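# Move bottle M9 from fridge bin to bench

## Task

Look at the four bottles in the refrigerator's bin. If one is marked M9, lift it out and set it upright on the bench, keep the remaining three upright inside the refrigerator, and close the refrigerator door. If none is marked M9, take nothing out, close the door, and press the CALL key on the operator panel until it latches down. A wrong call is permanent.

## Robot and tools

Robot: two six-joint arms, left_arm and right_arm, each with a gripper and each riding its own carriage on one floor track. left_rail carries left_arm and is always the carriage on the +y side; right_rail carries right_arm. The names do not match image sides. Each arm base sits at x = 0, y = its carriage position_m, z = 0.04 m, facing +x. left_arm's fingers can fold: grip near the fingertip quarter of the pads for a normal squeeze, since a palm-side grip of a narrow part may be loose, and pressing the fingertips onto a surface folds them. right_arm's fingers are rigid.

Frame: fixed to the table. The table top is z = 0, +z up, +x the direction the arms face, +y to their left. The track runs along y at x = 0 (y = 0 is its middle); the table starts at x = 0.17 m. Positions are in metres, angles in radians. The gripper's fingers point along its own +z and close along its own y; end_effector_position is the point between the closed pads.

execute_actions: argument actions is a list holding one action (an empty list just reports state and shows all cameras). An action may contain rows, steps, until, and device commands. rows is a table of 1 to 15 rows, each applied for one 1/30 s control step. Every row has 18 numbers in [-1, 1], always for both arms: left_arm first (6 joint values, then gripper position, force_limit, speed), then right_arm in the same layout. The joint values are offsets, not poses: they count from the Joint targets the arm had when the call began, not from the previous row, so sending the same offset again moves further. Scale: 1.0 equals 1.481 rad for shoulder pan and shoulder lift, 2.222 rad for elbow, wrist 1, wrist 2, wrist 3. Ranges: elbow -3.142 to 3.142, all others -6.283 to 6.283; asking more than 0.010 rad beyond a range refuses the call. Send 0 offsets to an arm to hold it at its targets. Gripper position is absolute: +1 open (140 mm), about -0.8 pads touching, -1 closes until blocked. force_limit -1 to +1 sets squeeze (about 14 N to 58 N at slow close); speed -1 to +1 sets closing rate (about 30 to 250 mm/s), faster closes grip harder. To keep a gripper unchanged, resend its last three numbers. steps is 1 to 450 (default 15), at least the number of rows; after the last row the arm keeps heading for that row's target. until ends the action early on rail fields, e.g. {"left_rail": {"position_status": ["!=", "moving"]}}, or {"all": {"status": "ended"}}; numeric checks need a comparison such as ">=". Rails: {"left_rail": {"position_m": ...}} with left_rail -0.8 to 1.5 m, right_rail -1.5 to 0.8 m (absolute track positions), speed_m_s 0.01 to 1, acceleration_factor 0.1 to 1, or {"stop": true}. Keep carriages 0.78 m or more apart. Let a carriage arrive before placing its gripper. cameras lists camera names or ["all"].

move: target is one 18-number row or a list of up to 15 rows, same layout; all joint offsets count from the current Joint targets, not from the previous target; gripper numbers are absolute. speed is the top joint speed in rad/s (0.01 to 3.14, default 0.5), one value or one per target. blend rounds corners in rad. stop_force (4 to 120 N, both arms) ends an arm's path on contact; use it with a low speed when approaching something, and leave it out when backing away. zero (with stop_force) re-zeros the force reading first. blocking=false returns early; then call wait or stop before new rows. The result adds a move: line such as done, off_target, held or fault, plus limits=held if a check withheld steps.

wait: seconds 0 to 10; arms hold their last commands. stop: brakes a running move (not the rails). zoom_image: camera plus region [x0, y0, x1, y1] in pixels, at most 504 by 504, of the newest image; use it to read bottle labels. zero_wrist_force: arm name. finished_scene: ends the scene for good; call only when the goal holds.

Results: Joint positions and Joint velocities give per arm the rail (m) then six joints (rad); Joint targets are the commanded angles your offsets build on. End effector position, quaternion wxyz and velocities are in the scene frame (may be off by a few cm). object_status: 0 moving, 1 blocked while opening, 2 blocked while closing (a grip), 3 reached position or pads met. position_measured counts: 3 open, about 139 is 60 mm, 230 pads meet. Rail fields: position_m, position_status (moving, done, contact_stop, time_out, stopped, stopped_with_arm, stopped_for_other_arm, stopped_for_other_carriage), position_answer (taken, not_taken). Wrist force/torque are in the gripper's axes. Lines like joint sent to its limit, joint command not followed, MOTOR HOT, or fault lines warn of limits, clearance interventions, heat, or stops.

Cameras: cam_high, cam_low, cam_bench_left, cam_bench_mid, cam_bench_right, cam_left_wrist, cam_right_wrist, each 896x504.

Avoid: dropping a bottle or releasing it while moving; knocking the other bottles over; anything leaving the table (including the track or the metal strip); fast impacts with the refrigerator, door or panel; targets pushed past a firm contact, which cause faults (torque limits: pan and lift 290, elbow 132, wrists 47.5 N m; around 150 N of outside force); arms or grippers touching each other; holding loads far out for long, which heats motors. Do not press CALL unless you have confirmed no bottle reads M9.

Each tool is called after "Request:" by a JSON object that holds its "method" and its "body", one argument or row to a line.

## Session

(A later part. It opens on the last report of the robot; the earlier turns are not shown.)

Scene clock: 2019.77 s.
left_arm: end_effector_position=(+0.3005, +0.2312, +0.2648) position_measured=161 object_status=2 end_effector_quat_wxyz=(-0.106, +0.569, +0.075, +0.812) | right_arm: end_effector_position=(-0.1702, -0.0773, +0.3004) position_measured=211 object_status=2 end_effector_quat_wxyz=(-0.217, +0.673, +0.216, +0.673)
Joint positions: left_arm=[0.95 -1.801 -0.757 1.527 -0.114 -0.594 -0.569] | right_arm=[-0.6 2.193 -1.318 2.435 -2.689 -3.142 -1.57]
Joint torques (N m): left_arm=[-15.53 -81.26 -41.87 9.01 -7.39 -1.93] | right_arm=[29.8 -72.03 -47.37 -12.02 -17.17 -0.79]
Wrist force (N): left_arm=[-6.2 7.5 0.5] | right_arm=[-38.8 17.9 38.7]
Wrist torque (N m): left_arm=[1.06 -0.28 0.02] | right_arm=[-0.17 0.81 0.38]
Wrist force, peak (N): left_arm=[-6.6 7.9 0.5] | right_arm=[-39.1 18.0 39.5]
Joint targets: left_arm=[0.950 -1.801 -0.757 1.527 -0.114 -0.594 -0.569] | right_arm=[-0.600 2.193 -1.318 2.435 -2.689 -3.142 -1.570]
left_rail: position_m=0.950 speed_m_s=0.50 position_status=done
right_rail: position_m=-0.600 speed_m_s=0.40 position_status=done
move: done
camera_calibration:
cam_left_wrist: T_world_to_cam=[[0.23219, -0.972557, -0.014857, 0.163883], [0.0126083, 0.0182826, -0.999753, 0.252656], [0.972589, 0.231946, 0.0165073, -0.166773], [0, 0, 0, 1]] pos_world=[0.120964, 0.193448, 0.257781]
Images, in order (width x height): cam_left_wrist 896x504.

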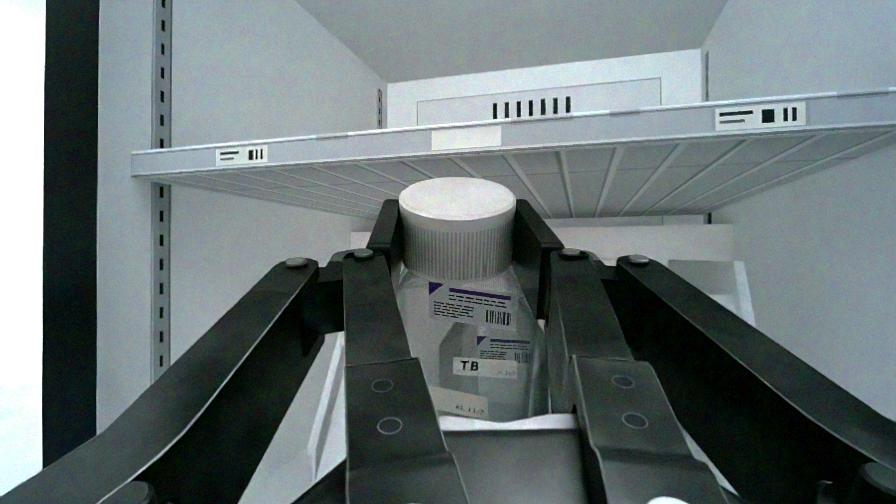

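Request:
{"method": "move", "body": {
  "target": [
    [-0.01013,0.02066,-0.007,0.04235,-0.02801,-0.03667,-1,0.1,-1,0,0,0,0,0,0,-1,1,-1],
    [-0.02004,0.04152,-0.01187,0.07542,-0.05739,-0.06613,-1,0.1,-1,0,0,0,0,0,0,-1,1,-1],
    [-0.10347,0.02855,-0.01493,0.04495,-0.09572,-0.00784,-1,0.1,-1,0,0,0,0,0,0,-1,1,-1]
  ],
  "speed": [0.15,0.15,0.15],
  "blend": [0.02,0.02,0],
  "stop_force": 30,
  "cameras": ["cam_left_wrist","cam_right_wrist"]
}}

Scene clock: 2099.93 s.
left_arm: end_effector_position=(+0.1524, +0.2320, +0.3044) position_measured=161 object_status=2 end_effector_quat_wxyz=(-0.113, +0.496, +0.065, +0.859) | right_arm: end_effector_position=(-0.1702, -0.0773, +0.3004) position_measured=211 object_status=2 end_effector_quat_wxyz=(-0.217, +0.673, +0.216, +0.673)
Joint positions: left_arm=[0.95 -1.954 -0.715 1.494 -0.014 -0.807 -0.587] | right_arm=[-0.6 2.193 -1.318 2.435 -2.689 -3.142 -1.57]
Joint torques (N m): left_arm=[-15.23 -102.8 -42.61 3.04 -6.07 2.52] | right_arm=[28.19 -73.79 -48.68 -11.94 -17.2 -1.2]
Wrist force (N): left_arm=[-6.1 4.9 -1.3] | right_arm=[-38.9 17.9 39.5]
Wrist torque (N m): left_arm=[1.33 0.02 0.18] | right_arm=[-0.25 0.81 0.38]
Wrist force, peak (N): left_arm=[-6.6 8.4 0.7] | right_arm=[-39.1 18.1 39.7]
Joint targets: left_arm=[0.950 -1.954 -0.715 1.494 -0.014 -0.807 -0.587] | right_arm=[-0.600 2.193 -1.318 2.435 -2.689 -3.142 -1.570]
left_rail: position_m=0.950 speed_m_s=0.50 position_status=done
right_rail: position_m=-0.600 speed_m_s=0.40 position_status=done
move: done
camera_calibration:
cam_left_wrist: T_world_to_cam=[[0.236127, -0.97151, -0.0203016, 0.200336], [0.180443, 0.0643668, -0.981477, 0.252287], [0.954822, 0.22809, 0.190501, -0.0729272], [0, 0, 0, 1]] pos_world=[-0.0231955, 0.195023, 0.265574]
cam_right_wrist: T_world_to_cam=[[0.56769, -0.82323, 0.00450325, 0.0361004], [-0.323783, -0.2283, -0.918174, 0.188066], [0.756896, 0.51978, -0.396152, 0.473403], [0, 0, 0, 1]] pos_world=[-0.317919, -0.173411, 0.360054]
Images, in order (width x height): cam_left_wrist 896x504, cam_right_wrist 896x504.

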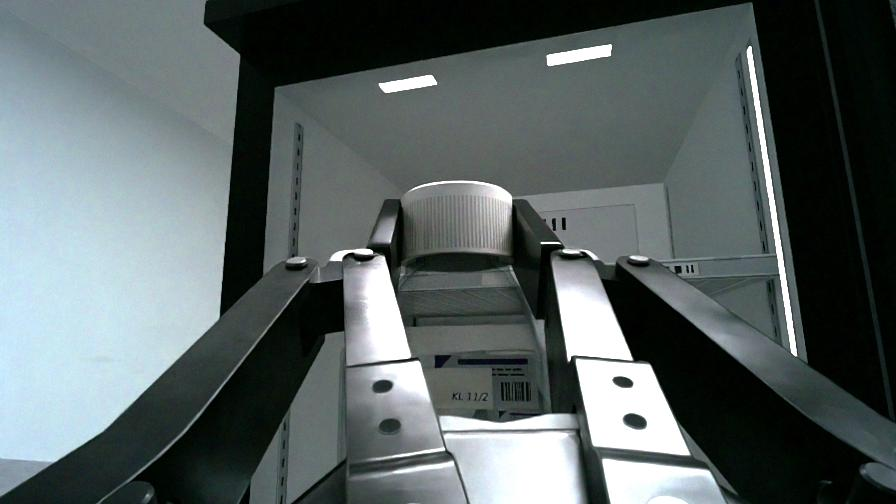

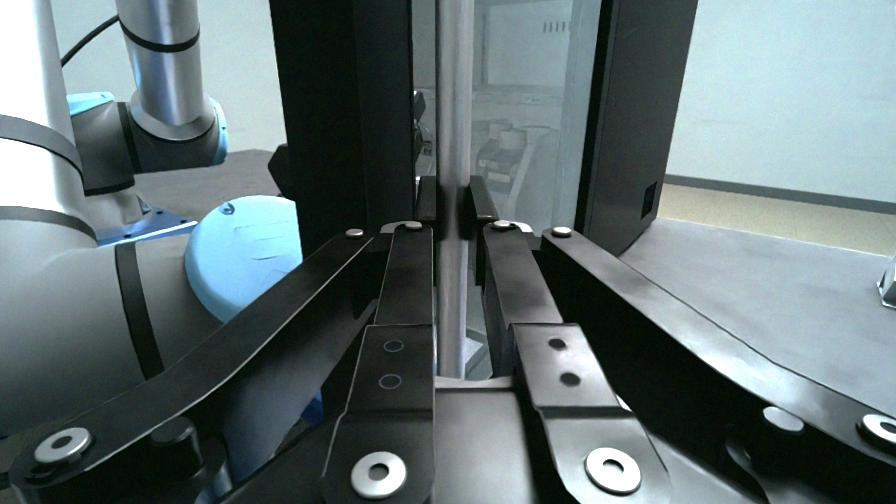

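Request:
{"method": "move", "body": {
  "target": [-0.02385,-0.29714,0.06219,-0.38964,0.03852,0.4035,-1,0.1,-1,0,0,0,0,0,0,-1,1,-1],
  "speed": 0.35,
  "cameras": ["cam_left_wrist","cam_right_wrist"]
}}

Scene clock: 2108.00 s.
left_arm: end_effector_position=(+0.1510, +0.2315, +0.3201) position_measured=161 object_status=2 end_effector_quat_wxyz=(-0.080, +0.786, +0.103, +0.604) | right_arm: end_effector_position=(-0.1702, -0.0773, +0.3004) position_measured=211 object_status=2 end_effector_quat_wxyz=(-0.217, +0.673, +0.216, +0.673)
Joint positions: left_arm=[0.95 -1.989 -1.155 1.632 -0.88 -0.721 0.31] | right_arm=[-0.6 2.193 -1.318 2.435 -2.689 -3.142 -1.57]
Joint torques (N m): left_arm=[-14.5 -84.55 -31.31 -2.7 5.01 2.42] | right_arm=[24.85 -70.3 -50.3 -12 -17.26 -1.21]
Wrist force (N): left_arm=[-6.2 4.2 0.6] | right_arm=[-39.0 17.8 39.6]
Wrist torque (N m): left_arm=[1.20 0.20 0.09] | right_arm=[-0.26 0.79 0.38]
Wrist force, peak (N): left_arm=[-6.7 5.3 -1.5] | right_arm=[-39.2 17.8 39.8]
Joint targets: left_arm=[0.950 -1.989 -1.155 1.632 -0.880 -0.721 0.310] | right_arm=[-0.600 2.193 -1.318 2.435 -2.689 -3.142 -1.570]
left_rail: position_m=0.950 speed_m_s=0.50 position_status=done
right_rail: position_m=-0.600 speed_m_s=0.40 position_status=done
move: done
camera_calibration:
cam_left_wrist: T_world_to_cam=[[0.228653, -0.973506, 0.00176517, 0.195003], [-0.543873, -0.129246, -0.829154, 0.373336], [0.807415, 0.188629, -0.559017, 0.196914], [0, 0, 0, 1]] pos_world=[-0.000531544, 0.200945, 0.419287]
cam_right_wrist: T_world_to_cam=[[0.56769, -0.82323, 0.00450325, 0.0361004], [-0.323783, -0.2283, -0.918174, 0.188066], [0.756896, 0.51978, -0.396152, 0.473403], [0, 0, 0, 1]] pos_world=[-0.317919, -0.173411, 0.360054]
Images, in order (width x height): cam_left_wrist 896x504, cam_right_wrist 896x504.

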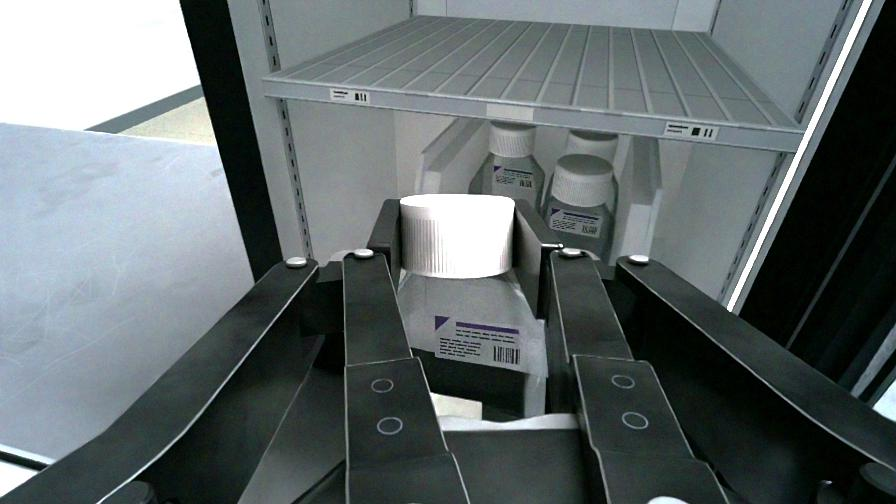

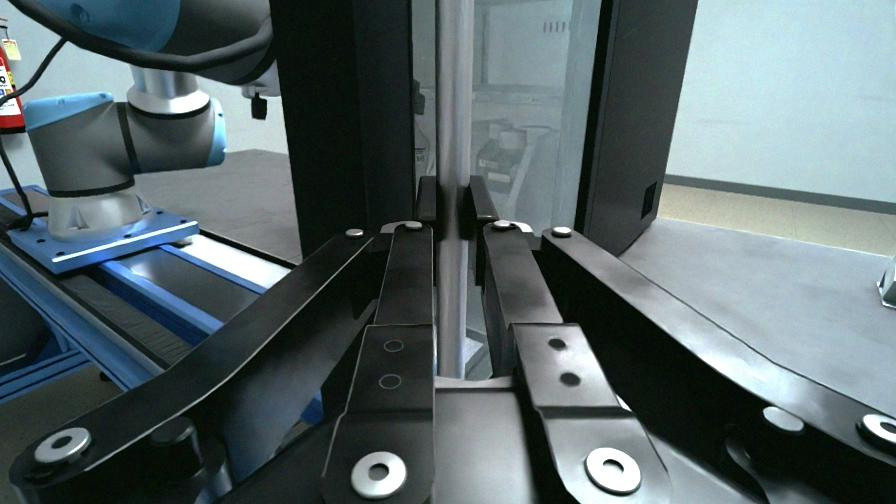

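Request:
{"method": "execute_actions", "body": {
  "actions": [
    {"left_rail":{"position_m":1.47,"speed_m_s":0.5,"acceleration_factor":0.3},"steps":300,"until":{"left_rail":{"position_status":["!=","moving"]}}}
  ],
  "cameras": ["cam_left_wrist"]
}}

Scene clock: 2115.83 s.
left_arm: end_effector_position=(+0.1510, +0.7514, +0.3201) position_measured=161 object_status=2 end_effector_quat_wxyz=(-0.080, +0.787, +0.103, +0.604) | right_arm: end_effector_position=(-0.1702, -0.0773, +0.3004) position_measured=211 object_status=2 end_effector_quat_wxyz=(-0.217, +0.673, +0.216, +0.673)
Joint positions: left_arm=[1.47 -1.989 -1.155 1.632 -0.88 -0.721 0.31] | right_arm=[-0.6 2.193 -1.318 2.435 -2.689 -3.142 -1.57]
Joint torques (N m): left_arm=[-8.24 -73.94 -42.28 0.49 1.97 2.41] | right_arm=[25.2 -72 -51.08 -11.87 -17.07 -1.18]
Wrist force (N): left_arm=[-5.8 4.9 0.7] | right_arm=[-38.4 18.2 39.4]
Wrist torque (N m): left_arm=[1.35 0.13 0.09] | right_arm=[-0.18 0.74 0.38]
Wrist force, peak (N): left_arm=[-6.4 5.3 0.6] | right_arm=[-39.1 18.0 40.0]
Joint targets: left_arm=[1.470 -1.989 -1.155 1.632 -0.880 -0.721 0.310] | right_arm=[-0.600 2.193 -1.318 2.435 -2.689 -3.142 -1.570]
Tool commands: left_gripper/position=-1.0 left_gripper/force_limit=+0.1 left_gripper/speed=-1.0 right_gripper/position=-1.0 right_gripper/force_limit=+1.0 right_gripper/speed=-1.0
left_rail: position_m=1.470 speed_m_s=0.50 position_status=done
right_rail: position_m=-0.600 speed_m_s=0.40 position_status=done
camera_calibration:
cam_left_wrist: T_world_to_cam=[[0.22849, -0.973545, 0.00182341, 0.70123], [-0.544082, -0.129248, -0.829017, 0.440571], [0.807321, 0.18843, -0.55922, 0.0991125], [0, 0, 0, 1]] pos_world=[-0.000532406, 0.720946, 0.419388]
Images, in order (width x height): cam_left_wrist 896x504.

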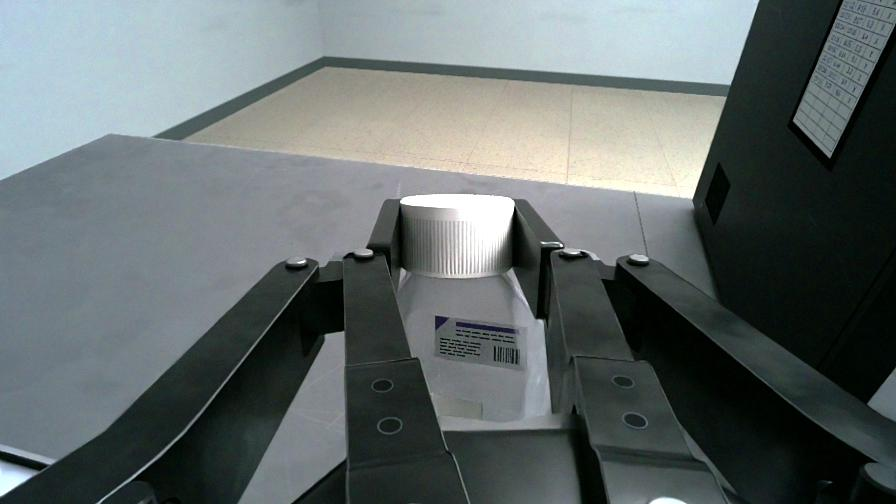

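Request:
{"method": "move", "body": {
  "target": [0.19514,0.07222,0.08059,-0.22278,0.11431,0.11251,-1,0.1,-1,0,0,0,0,0,0,-1,1,-1],
  "speed": 0.35,
  "cameras": ["cam_left_wrist","cam_bench_left","cam_bench_mid"]
}}

Scene clock: 2134.23 s.
left_arm: end_effector_position=(+0.3887, +0.7517, +0.1702) position_measured=161 object_status=2 end_effector_quat_wxyz=(-0.080, +0.786, +0.103, +0.604) | right_arm: end_effector_position=(-0.1702, -0.0773, +0.3004) position_measured=211 object_status=2 end_effector_quat_wxyz=(-0.217, +0.673, +0.216, +0.673)
Joint positions: left_arm=[1.47 -1.7 -1.048 1.811 -1.375 -0.467 0.56] | right_arm=[-0.6 2.193 -1.318 2.435 -2.689 -3.142 -1.57]
Joint torques (N m): left_arm=[15.29 -54.55 -15.52 -6.25 0.78 2.38] | right_arm=[24.64 -72.09 -51.98 -12.05 -17.44 -1.59]
Wrist force (N): left_arm=[21.2 5.6 -4.5] | right_arm=[-38.7 18.0 39.5]
Wrist torque (N m): left_arm=[1.13 0.54 0.33] | right_arm=[-0.23 0.74 0.38]
Wrist force, peak (N): left_arm=[21.2 5.6 -4.7] | right_arm=[-39.2 18.1 39.8]
Joint targets: left_arm=[1.470 -1.700 -1.048 1.811 -1.375 -0.467 0.560] | right_arm=[-0.600 2.193 -1.318 2.435 -2.689 -3.142 -1.570]
left_rail: position_m=1.470 speed_m_s=0.50 position_status=done
right_rail: position_m=-0.600 speed_m_s=0.40 position_status=done
move: done
camera_calibration:
cam_left_wrist: T_world_to_cam=[[0.229007, -0.973423, 0.00169719, 0.647208], [-0.544098, -0.129449, -0.828975, 0.445793], [0.807164, 0.188918, -0.559282, -0.176951], [0, 0, 0, 1]] pos_world=[0.237168, 0.721144, 0.269488]
Images, in order (width x height): cam_bench_left 896x504, cam_bench_mid 896x504, cam_left_wrist 896x504.

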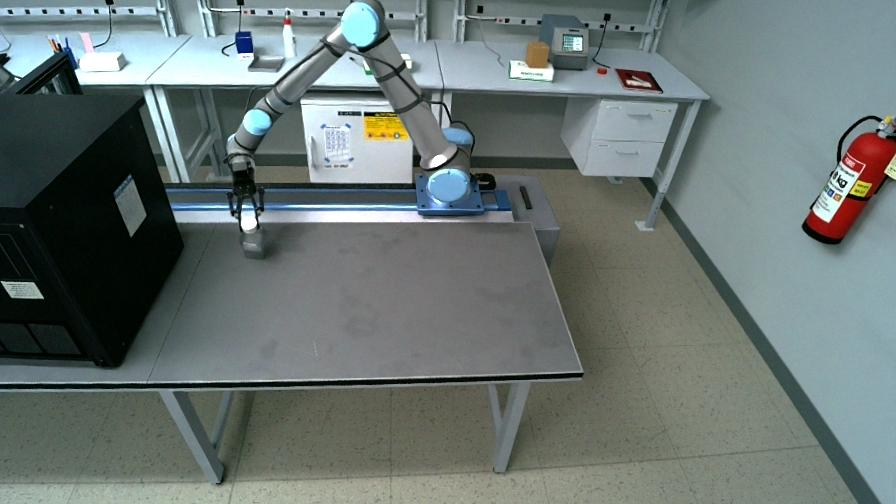

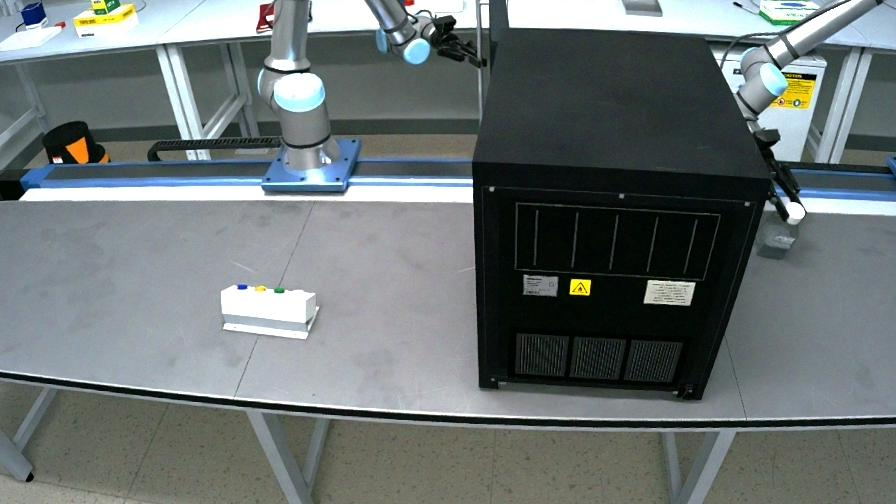

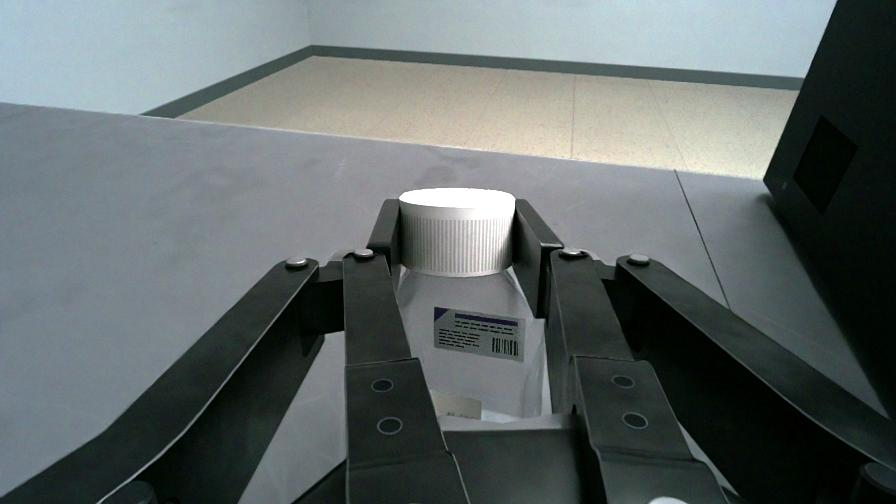

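Request:
{"method": "zoom_image", "body": {
  "camera": "cam_bench_mid",
  "region": [700, 120, 896, 300]
}}

Request:
{"method": "zoom_image", "body": {
  "camera": "cam_bench_left",
  "region": [190, 160, 330, 290]
}}

Scaled by 2.571 from the camera's 896x504 image, which has a finer 1280x720 frame.

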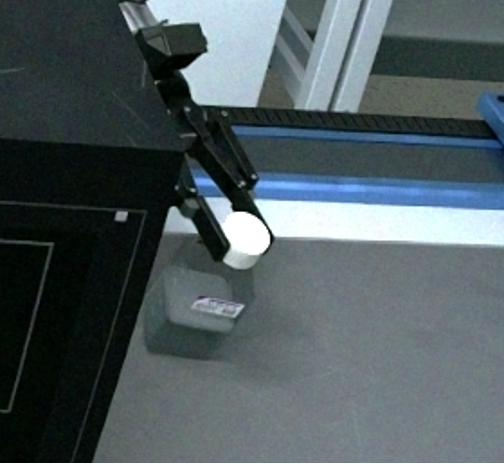

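Scaled by 3.600 from the camera's 896x504 image, which has a finer 1280x720 frame.

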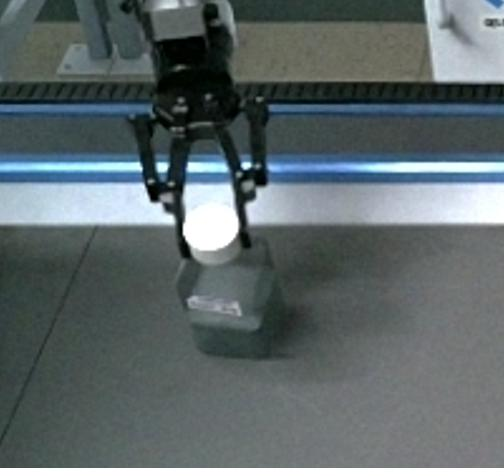

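Request:
{"method": "move", "body": {
  "target": [0,-0.00116,-0.00029,0.00106,0,0,-1,0.1,-1,0,0,0,0,0,0,-1,1,-1],
  "speed": 0.05,
  "cameras": ["cam_left_wrist"]
}}

Scene clock: 2198.07 s.
left_arm: end_effector_position=(+0.3888, +0.7518, +0.1714) position_measured=161 object_status=2 end_effector_quat_wxyz=(-0.080, +0.786, +0.103, +0.604) | right_arm: end_effector_position=(-0.1702, -0.0773, +0.3004) position_measured=211 object_status=2 end_effector_quat_wxyz=(-0.217, +0.673, +0.216, +0.673)
Joint positions: left_arm=[1.47 -1.7 -1.049 1.811 -1.373 -0.467 0.56] | right_arm=[-0.6 2.193 -1.318 2.435 -2.689 -3.142 -1.57]
Joint torques (N m): left_arm=[13.58 -90.2 -49.52 1.83 0.53 1.26] | right_arm=[23.53 -70.14 -51.52 -11.89 -17.21 -1.45]
Wrist force (N): left_arm=[-6.0 5.2 1.3] | right_arm=[-38.6 17.7 39.7]
Wrist torque (N m): left_arm=[1.32 0.23 0.15] | right_arm=[-0.29 0.74 0.38]
Wrist force, peak (N): left_arm=[21.8 5.4 -4.7] | right_arm=[-39.2 18.1 39.6]
Joint targets: left_arm=[1.470 -1.700 -1.049 1.811 -1.372 -0.467 0.560] | right_arm=[-0.600 2.193 -1.318 2.435 -2.689 -3.142 -1.570]
left_rail: position_m=1.470 speed_m_s=0.50 position_status=done
right_rail: position_m=-0.600 speed_m_s=0.40 position_status=done
move: done
camera_calibration:
cam_left_wrist: T_world_to_cam=[[0.228991, -0.973427, 0.00150131, 0.647318], [-0.544059, -0.129264, -0.82903, 0.446782], [0.807195, 0.189024, -0.559202, -0.176566], [0, 0, 0, 1]] pos_world=[0.237368, 0.721245, 0.270688]
Images, in order (width x height): cam_left_wrist 896x504.

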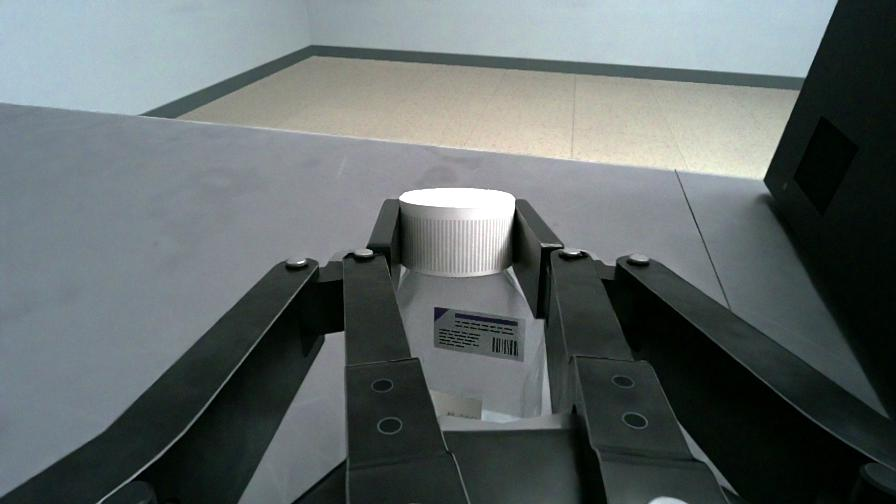

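Request:
{"method": "move", "body": {
  "target": [0,0.00155,0.00039,-0.00143,0,0,-1,0.1,-1,0,0,0,0,0,0,-1,1,-1],
  "speed": 0.01,
  "stop_force": 5
}}

Scene clock: 2208.17 s.
left_arm: end_effector_position=(+0.3888, +0.7516, +0.1707) position_measured=161 object_status=2 end_effector_quat_wxyz=(-0.080, +0.787, +0.104, +0.604) | right_arm: end_effector_position=(-0.1702, -0.0773, +0.3004) position_measured=211 object_status=2 end_effector_quat_wxyz=(-0.217, +0.673, +0.216, +0.673)
Joint positions: left_arm=[1.47 -1.7 -1.048 1.811 -1.374 -0.467 0.56] | right_arm=[-0.6 2.193 -1.318 2.435 -2.689 -3.142 -1.57]
Joint torques (N m): left_arm=[12.8 -83.12 -46.34 1.14 0.16 0] | right_arm=[23.37 -68.65 -51.96 -11.35 -17.44 -1.35]
Wrist force (N): left_arm=[1.9 5.7 -0.2] | right_arm=[-38.2 17.9 39.3]
Wrist torque (N m): left_arm=[1.33 0.36 0.20] | right_arm=[-0.25 0.67 0.37]
Wrist force, peak (N): left_arm=[-6.4 5.4 1.2] | right_arm=[-39.1 17.8 39.9]
Joint targets: left_arm=[1.470 -1.700 -1.048 1.811 -1.374 -0.467 0.560] | right_arm=[-0.600 2.193 -1.318 2.435 -2.689 -3.142 -1.570]
left_rail: position_m=1.470 speed_m_s=0.50 position_status=done
right_rail: position_m=-0.600 speed_m_s=0.40 position_status=done
move: contact (left_arm)

Request:
{"method": "execute_actions", "body": {
  "actions": [
    {"rows":[[0,0,0,0,0,0,0.2,0.1,-1,0,0,0,0,0,0,-1,1,-1]],"steps":50}
  ],
  "cameras": ["cam_left_wrist","cam_bench_left"]
}}

Scene clock: 2219.23 s.
left_arm: end_effector_position=(+0.3888, +0.7516, +0.1707) position_measured=104 object_status=3 end_effector_quat_wxyz=(-0.080, +0.787, +0.104, +0.604) | right_arm: end_effector_position=(-0.1702, -0.0773, +0.3004) position_measured=211 object_status=2 end_effector_quat_wxyz=(-0.217, +0.673, +0.216, +0.673)
Joint positions: left_arm=[1.47 -1.7 -1.048 1.811 -1.374 -0.467 0.56] | right_arm=[-0.6 2.193 -1.318 2.435 -2.689 -3.142 -1.57]
Joint torques (N m): left_arm=[10.72 -82.75 -43.74 -1.97 0.57 0.11] | right_arm=[22.5 -69.42 -50.99 -11.96 -17.95 -1.25]
Wrist force (N): left_arm=[-2.0 5.3 0.1] | right_arm=[-38.8 17.7 39.5]
Wrist torque (N m): left_arm=[1.34 0.10 0.15] | right_arm=[-0.28 0.78 0.38]
Wrist force, peak (N): left_arm=[-2.2 6.6 0.0] | right_arm=[-39.1 18.2 39.9]
Joint targets: left_arm=[1.470 -1.700 -1.048 1.811 -1.374 -0.467 0.560] | right_arm=[-0.600 2.193 -1.318 2.435 -2.689 -3.142 -1.570]
left_rail: position_m=1.470 speed_m_s=0.50 position_status=done
right_rail: position_m=-0.600 speed_m_s=0.40 position_status=done
camera_calibration:
cam_left_wrist: T_world_to_cam=[[0.228981, -0.973429, 0.00183239, 0.647038], [-0.544087, -0.129547, -0.828968, 0.446369], [0.807178, 0.188821, -0.559294, -0.176744], [0, 0, 0, 1]] pos_world=[0.237368, 0.721044, 0.269988]
Images, in order (width x height): cam_bench_left 896x504, cam_left_wrist 896x504.

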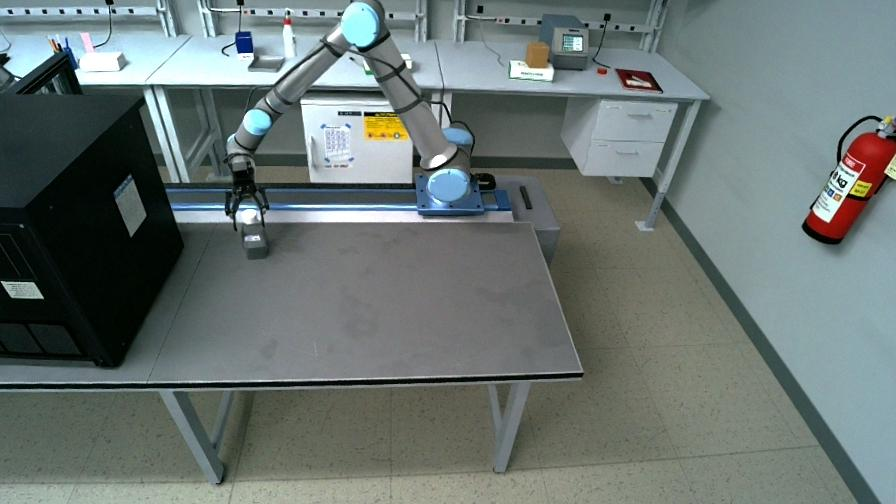

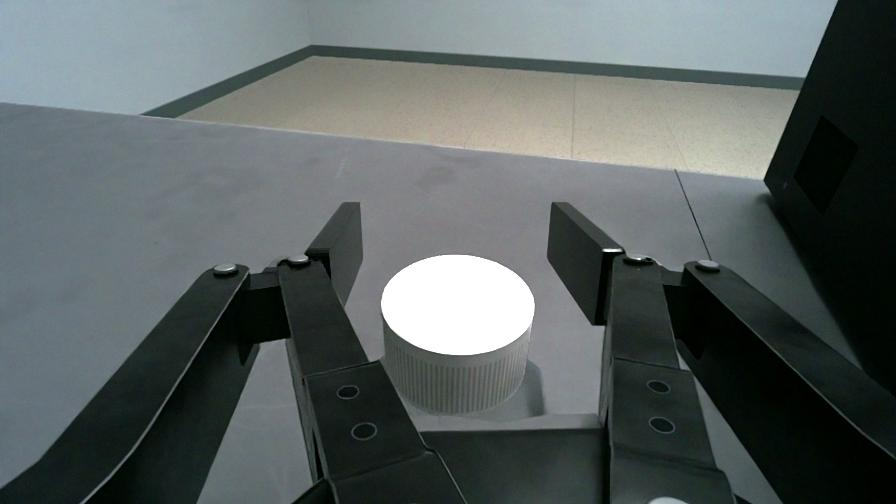

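Request:
{"method": "zoom_image", "body": {
  "camera": "cam_bench_left",
  "region": [190, 160, 330, 290]
}}

Request:
{"method": "zoom_image", "body": {
  "camera": "cam_left_wrist",
  "region": [220, 180, 720, 504]
}}

Scaled by 3.600 from the camera's 896x504 image, which has a finer 1280x720 frame.

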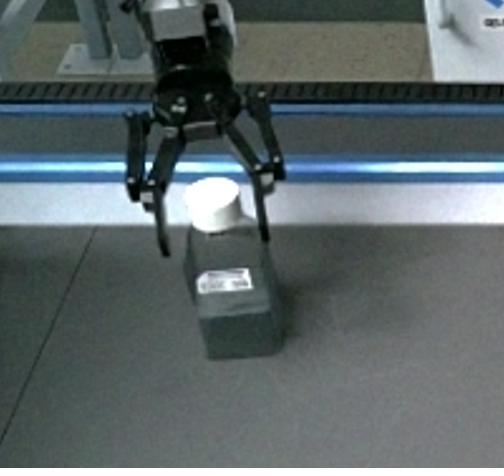

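Scaled by 1.008 from the camera's 896x504 image, which has a finer 1280x720 frame.

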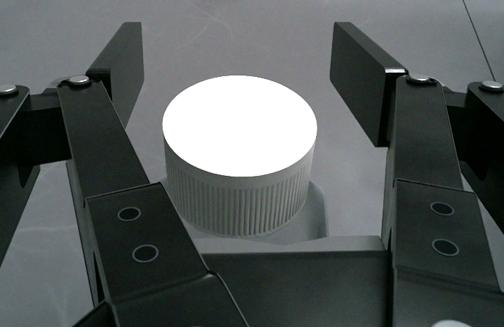

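Request:
{"method": "move", "body": {
  "target": [-0.11474,0.01154,-0.06533,0.12262,-0.06566,-0.07617,0.2,0.1,-1,0,0,0,0,0,0,-1,1,-1],
  "speed": 0.15,
  "stop_force": 8,
  "cameras": ["cam_left_wrist","cam_bench_left"]
}}

Scene clock: 2261.37 s.
left_arm: end_effector_position=(+0.2397, +0.7115, +0.2124) position_measured=104 object_status=3 end_effector_quat_wxyz=(-0.079, +0.787, +0.104, +0.603) | right_arm: end_effector_position=(-0.1702, -0.0773, +0.3004) position_measured=211 object_status=2 end_effector_quat_wxyz=(-0.217, +0.673, +0.216, +0.673)
Joint positions: left_arm=[1.47 -1.87 -1.031 1.666 -1.102 -0.613 0.391] | right_arm=[-0.6 2.193 -1.318 2.435 -2.689 -3.142 -1.57]
Joint torques (N m): left_arm=[-14.83 -71.34 -51.36 2.69 -2.69 -2.43] | right_arm=[19.96 -67.29 -50.73 -11.36 -17.94 -1.68]
Wrist force (N): left_arm=[-2.8 5.2 -0.3] | right_arm=[-38.5 18.1 39.7]
Wrist torque (N m): left_arm=[1.39 0.19 0.47] | right_arm=[-0.20 0.74 0.38]
Wrist force, peak (N): left_arm=[-2.6 5.5 -0.4] | right_arm=[-39.2 18.0 39.7]
Joint targets: left_arm=[1.470 -1.870 -1.031 1.666 -1.102 -0.613 0.391] | right_arm=[-0.600 2.193 -1.318 2.435 -2.689 -3.142 -1.570]
left_rail: position_m=1.470 speed_m_s=0.50 position_status=done
right_rail: position_m=-0.600 speed_m_s=0.40 position_status=done
move: done
camera_calibration:
cam_left_wrist: T_world_to_cam=[[0.228618, -0.973512, 0.00297462, 0.64209], [-0.544339, -0.130364, -0.828674, 0.395147], [0.807111, 0.187831, -0.559724, -0.0247385], [0, 0, 0, 1]] pos_world=[0.088267, 0.681242, 0.311691]
Images, in order (width x height): cam_bench_left 896x504, cam_left_wrist 896x504.

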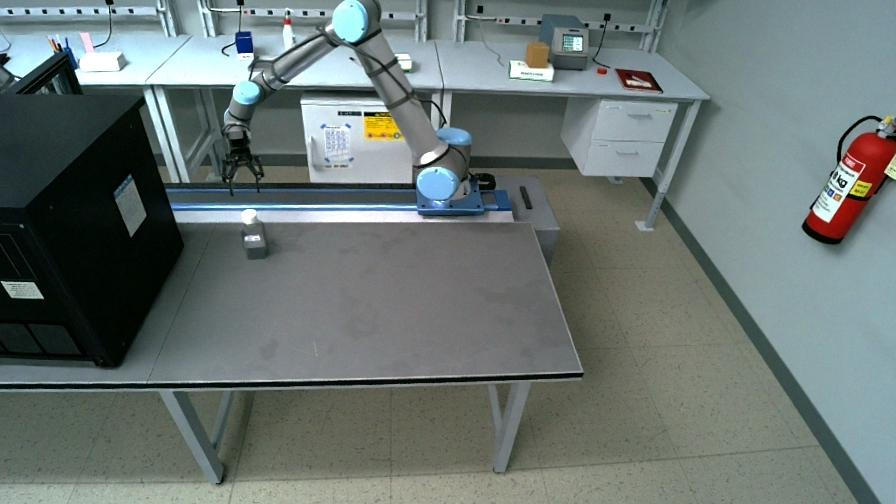

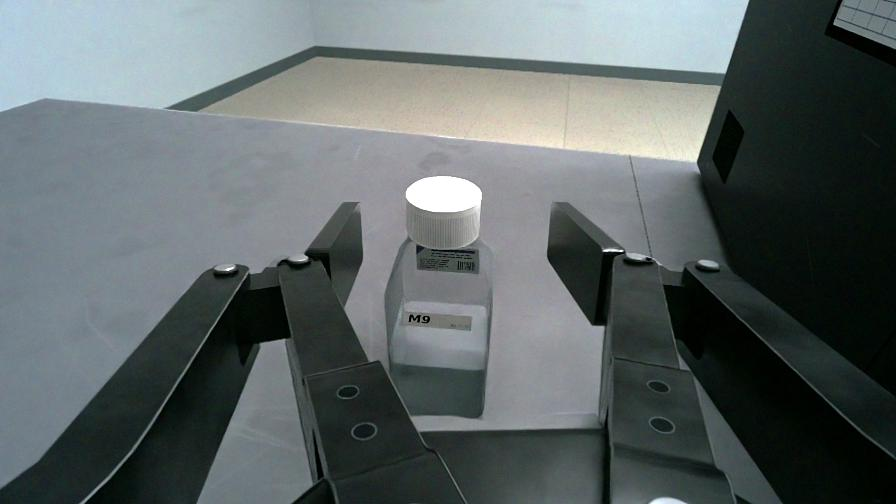

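Request:
{"method": "move", "body": {
  "target": [
    [0,-0.45172,0,0.30108,0,0,0.2,0.1,-1,0,0,0,0,0,0,-1,1,-1],
    [0,-0.45172,0,0.30108,0,0,0.2,0.1,-1,-0.0226,0.03047,-0.03321,0.01335,0,0,-1,1,-1],
    [0,-0.45172,0,0.30108,0,0,0.2,0.1,-1,-0.05032,0.06521,-0.07273,0.02981,0,0,-1,1,-1],
    [0,-0.45172,0,0.30108,0,0,0.2,0.1,-1,-0.07866,0.09862,-0.11182,0.04662,0,0,-1,1,-1],
    [0,-0.45172,0,0.30108,0,0,0.2,0.1,-1,-0.10749,0.13063,-0.15055,0.06402,0,0,-1,1,-1],
    [0,-0.45172,0,0.30108,0,0,0.2,0.1,-1,-0.13673,0.16178,-0.18869,0.0814,0,0,-1,1,-1],
    [0,-0.45172,0,0.30108,0,0,0.2,0.1,-1,-0.16614,0.19186,-0.22617,0.09883,0,0,-1,1,-1],
    [0,-0.45172,0,0.30108,0,0,0.2,0.1,-1,-0.19591,0.22092,-0.26274,0.11604,0,0,-1,1,-1],
    [0,-0.45172,0,0.30108,0,0,0.2,0.1,-1,-0.22566,0.24888,-0.29837,0.13302,0,0,-1,1,-1],
    [0,-0.45172,0,0.30108,0,0,0.2,0.1,-1,-0.25596,0.27525,-0.33222,0.14931,0,0,-1,1,-1]
  ],
  "speed": [0.6,0.15,0.15,0.15,0.15,0.15,0.15,0.15,0.15,0.15],
  "blend": [0.02,0.02,0.02,0.02,0.02,0.02,0.02,0.02,0.02,0],
  "stop_force": 60,
  "cameras": ["cam_right_wrist"]
}}

Scene clock: 2362.47 s.
left_arm: end_effector_position=(+0.3232, +0.9820, +0.6528) position_measured=104 object_status=3 end_effector_quat_wxyz=(-0.079, +0.787, +0.104, +0.603) | right_arm: end_effector_position=(-0.0552, +0.3132, +0.2998) position_measured=211 object_status=2 end_effector_quat_wxyz=(-0.086, +0.702, +0.086, +0.702)
Joint positions: left_arm=[1.47 -1.87 -1.7 1.666 -0.433 -0.613 0.391] | right_arm=[-0.6 1.814 -0.91 1.696 -2.357 -3.142 -1.57]
Joint torques (N m): left_arm=[3.67 -41.66 -36.72 2.68 2.81 -2.37] | right_arm=[-40.79 -68.84 -23.68 1.47 3.56 -1.47]
Wrist force (N): left_arm=[-2.4 5.1 -0.1] | right_arm=[9.0 -29.4 -18.9]
Wrist torque (N m): left_arm=[1.40 0.09 0.43] | right_arm=[0.40 2.22 0.62]
Wrist force, peak (N): left_arm=[-6.4 5.9 0.4] | right_arm=[-42.5 19.5 39.1]
Joint targets: left_arm=[1.470 -1.870 -1.700 1.666 -0.433 -0.613 0.391] | right_arm=[-0.600 1.814 -0.910 1.696 -2.357 -3.142 -1.570]
left_rail: position_m=1.470 speed_m_s=0.50 position_status=done
right_rail: position_m=-0.600 speed_m_s=0.40 position_status=done
move: done
camera_calibration:
cam_right_wrist: T_world_to_cam=[[0.222568, -0.9749, 0.00576504, 0.320413], [-0.38496, -0.0933153, -0.918204, 0.26838], [0.895695, 0.202143, -0.396067, 0.290283], [0, 0, 0, 1]] pos_world=[-0.228003, 0.278736, 0.359551]
Images, in order (width x height): cam_right_wrist 896x504.

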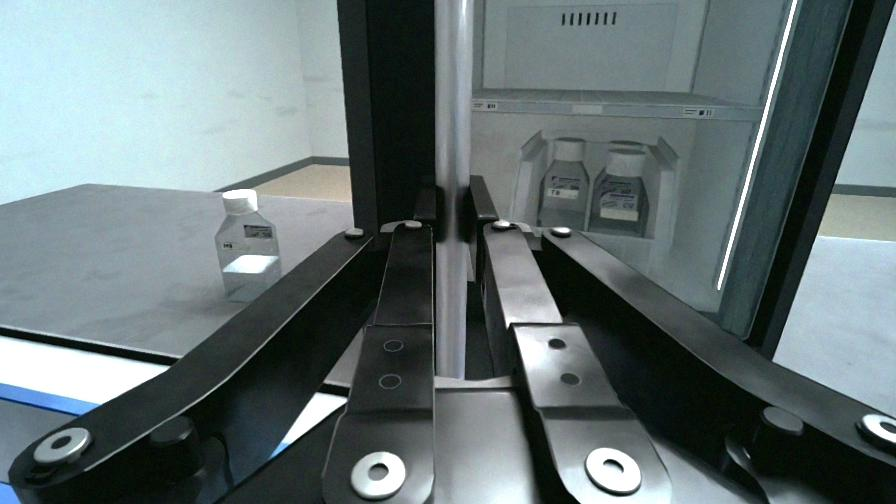

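Request:
{"method": "move", "body": {
  "target": [
    [0,0,0,0,0,0,0.2,0.1,-1,-0.03045,0.0265,-0.03421,0.01664,0,0,-1,1,-1],
    [0,0,0,0,0,0,0.2,0.1,-1,-0.05768,0.04886,-0.06326,0.03078,0,0,-1,1,-1],
    [0,0,0,0,0,0,0.2,0.1,-1,-0.085,0.0701,-0.09088,0.04424,0,0,-1,1,-1],
    [0,0,0,0,0,0,0.2,0.1,-1,-0.11232,0.09001,-0.11684,0.05694,0,0,-1,1,-1],
    [0,0,0,0,0,0,0.2,0.1,-1,-0.1372,0.10692,-0.13906,0.06788,0,0,-1,1,-1],
    [0,0,0,0,0,0,0.2,0.1,-1,-0.16208,0.12242,-0.15954,0.07803,0,0,-1,1,-1],
    [0,0,0,0,0,0,0.2,0.1,-1,-0.18562,0.13594,-0.17742,0.0869,0,0,-1,1,-1],
    [0,0,0,0,0,0,0.2,0.1,-1,-0.20912,0.14801,-0.19333,0.09477,0,0,-1,1,-1]
  ],
  "speed": [0.15,0.15,0.15,0.15,0.15,0.12,0.08,0.03],
  "blend": [0.02,0.02,0.02,0.02,0.02,0.02,0.01,0],
  "stop_force": 60,
  "cameras": ["cam_right_wrist"]
}}

Scene clock: 2443.53 s.
left_arm: end_effector_position=(+0.3232, +0.9820, +0.6528) position_measured=104 object_status=3 end_effector_quat_wxyz=(-0.079, +0.787, +0.104, +0.603) | right_arm: end_effector_position=(+0.2373, +0.4580, +0.2996) position_measured=211 object_status=2 end_effector_quat_wxyz=(+0.024, +0.707, -0.023, +0.707)
Joint positions: left_arm=[1.47 -1.87 -1.7 1.666 -0.433 -0.613 0.391] | right_arm=[-0.6 1.504 -0.691 1.267 -2.146 -3.142 -1.57]
Joint torques (N m): left_arm=[3.2 -41.22 -36.59 1.89 3.71 -2.01] | right_arm=[0.75 -73.7 -44.43 1.95 6.04 -1.74]
Wrist force (N): left_arm=[-2.6 4.8 -0.3] | right_arm=[17.2 28.4 10.9]
Wrist torque (N m): left_arm=[1.33 0.14 0.43] | right_arm=[0.08 2.39 0.38]
Wrist force, peak (N): left_arm=[-2.9 5.4 0.0] | right_arm=[9.9 -30.7 -21.0]
Joint targets: left_arm=[1.470 -1.870 -1.700 1.666 -0.433 -0.613 0.391] | right_arm=[-0.600 1.504 -0.691 1.267 -2.146 -3.142 -1.570]
left_rail: position_m=1.470 speed_m_s=0.50 position_status=done
right_rail: position_m=-0.600 speed_m_s=0.40 position_status=done
move: done; blend cut to 0.0199 rad at target 6
camera_calibration:
cam_right_wrist: T_world_to_cam=[[-0.085221, -0.996344, 0.00602361, 0.479199], [-0.395106, 0.0282437, -0.918201, 0.34092], [0.914674, -0.08063, -0.396068, 0.12398], [0, 0, 0, 1]] pos_world=[0.0621361, 0.477815, 0.359251]
Images, in order (width x height): cam_right_wrist 896x504.

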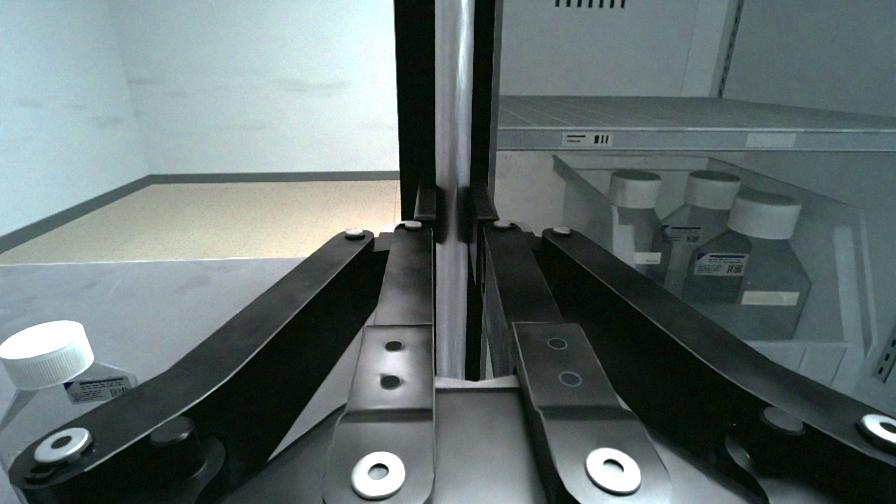

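Request:
{"method": "move", "body": {
  "target": [0,0,0,0,0,0,0.2,0.1,-1,-0.005,0.00226,-0.00298,0.00146,0,0,-1,1,-1],
  "speed": 0.01,
  "stop_force": 25
}}

Scene clock: 2454.60 s.
left_arm: end_effector_position=(+0.3232, +0.9820, +0.6528) position_measured=104 object_status=3 end_effector_quat_wxyz=(-0.079, +0.787, +0.104, +0.603) | right_arm: end_effector_position=(+0.2386, +0.4581, +0.2995) position_measured=211 object_status=2 end_effector_quat_wxyz=(+0.024, +0.707, -0.024, +0.707)
Joint positions: left_arm=[1.47 -1.87 -1.7 1.666 -0.433 -0.613 0.391] | right_arm=[-0.6 1.503 -0.69 1.266 -2.146 -3.142 -1.57]
Joint torques (N m): left_arm=[2.36 -41.28 -36.49 2.16 3.68 -2.11] | right_arm=[9.97 -92.73 -25.88 -5.44 6.05 -2.12]
Wrist force (N): left_arm=[-2.5 5.2 0.2] | right_arm=[20.9 34.2 -12.9]
Wrist torque (N m): left_arm=[1.41 0.12 0.43] | right_arm=[-0.08 2.36 0.36]
Wrist force, peak (N): left_arm=[-2.8 5.4 -0.1] | right_arm=[19.0 37.6 -23.4]
Joint targets: left_arm=[1.470 -1.870 -1.700 1.666 -0.433 -0.613 0.391] | right_arm=[-0.600 1.503 -0.690 1.266 -2.146 -3.142 -1.570]
left_rail: position_m=1.470 speed_m_s=0.50 position_status=done
right_rail: position_m=-0.600 speed_m_s=0.40 position_status=done
move: contact (right_arm)

Request:
{"method": "execute_actions", "body": {
  "actions": [
    {"rows":[[0,0,0,0,0,0,0.2,0.1,-1,0,0,0,0,0,0,0.0,1,-1]],"steps":75}
  ],
  "cameras": ["cam_right_wrist"]
}}

Scene clock: 2466.30 s.
left_arm: end_effector_position=(+0.3232, +0.9820, +0.6528) position_measured=104 object_status=3 end_effector_quat_wxyz=(-0.079, +0.787, +0.104, +0.603) | right_arm: end_effector_position=(+0.2385, +0.4581, +0.2995) position_measured=129 object_status=3 end_effector_quat_wxyz=(+0.024, +0.707, -0.024, +0.707)
Joint positions: left_arm=[1.47 -1.87 -1.7 1.666 -0.433 -0.613 0.391] | right_arm=[-0.6 1.503 -0.69 1.266 -2.146 -3.142 -1.57]
Joint torques (N m): left_arm=[3.08 -40.78 -37.07 2.05 3.64 -2.09] | right_arm=[8.36 -127.83 -44.25 -4.3 -6.15 -1.77]
Wrist force (N): left_arm=[-2.6 5.0 -0.1] | right_arm=[-8.9 4.3 0.3]
Wrist torque (N m): left_arm=[1.37 0.14 0.43] | right_arm=[1.11 1.91 0.41]
Wrist force, peak (N): left_arm=[-2.7 5.5 -0.2] | right_arm=[21.5 37.3 -12.0]
Joint targets: left_arm=[1.470 -1.870 -1.700 1.666 -0.433 -0.613 0.391] | right_arm=[-0.600 1.503 -0.690 1.266 -2.146 -3.142 -1.570]
left_rail: position_m=1.470 speed_m_s=0.50 position_status=done
right_rail: position_m=-0.600 speed_m_s=0.40 position_status=done
camera_calibration:
cam_right_wrist: T_world_to_cam=[[-0.0863892, -0.996243, 0.00608449, 0.479616], [-0.395077, 0.0286513, -0.918201, 0.341229], [0.914577, -0.0817265, -0.396068, 0.123343], [0, 0, 0, 1]] pos_world=[0.0634387, 0.478118, 0.359251]
Images, in order (width x height): cam_right_wrist 896x504.

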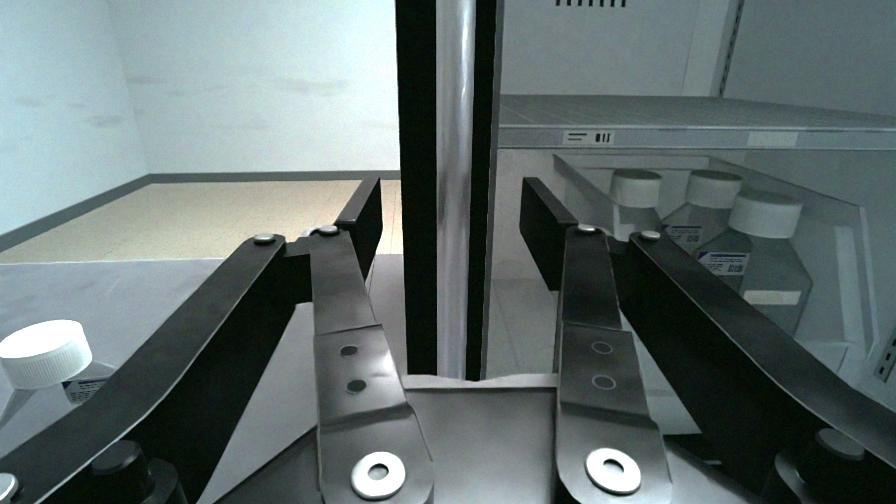

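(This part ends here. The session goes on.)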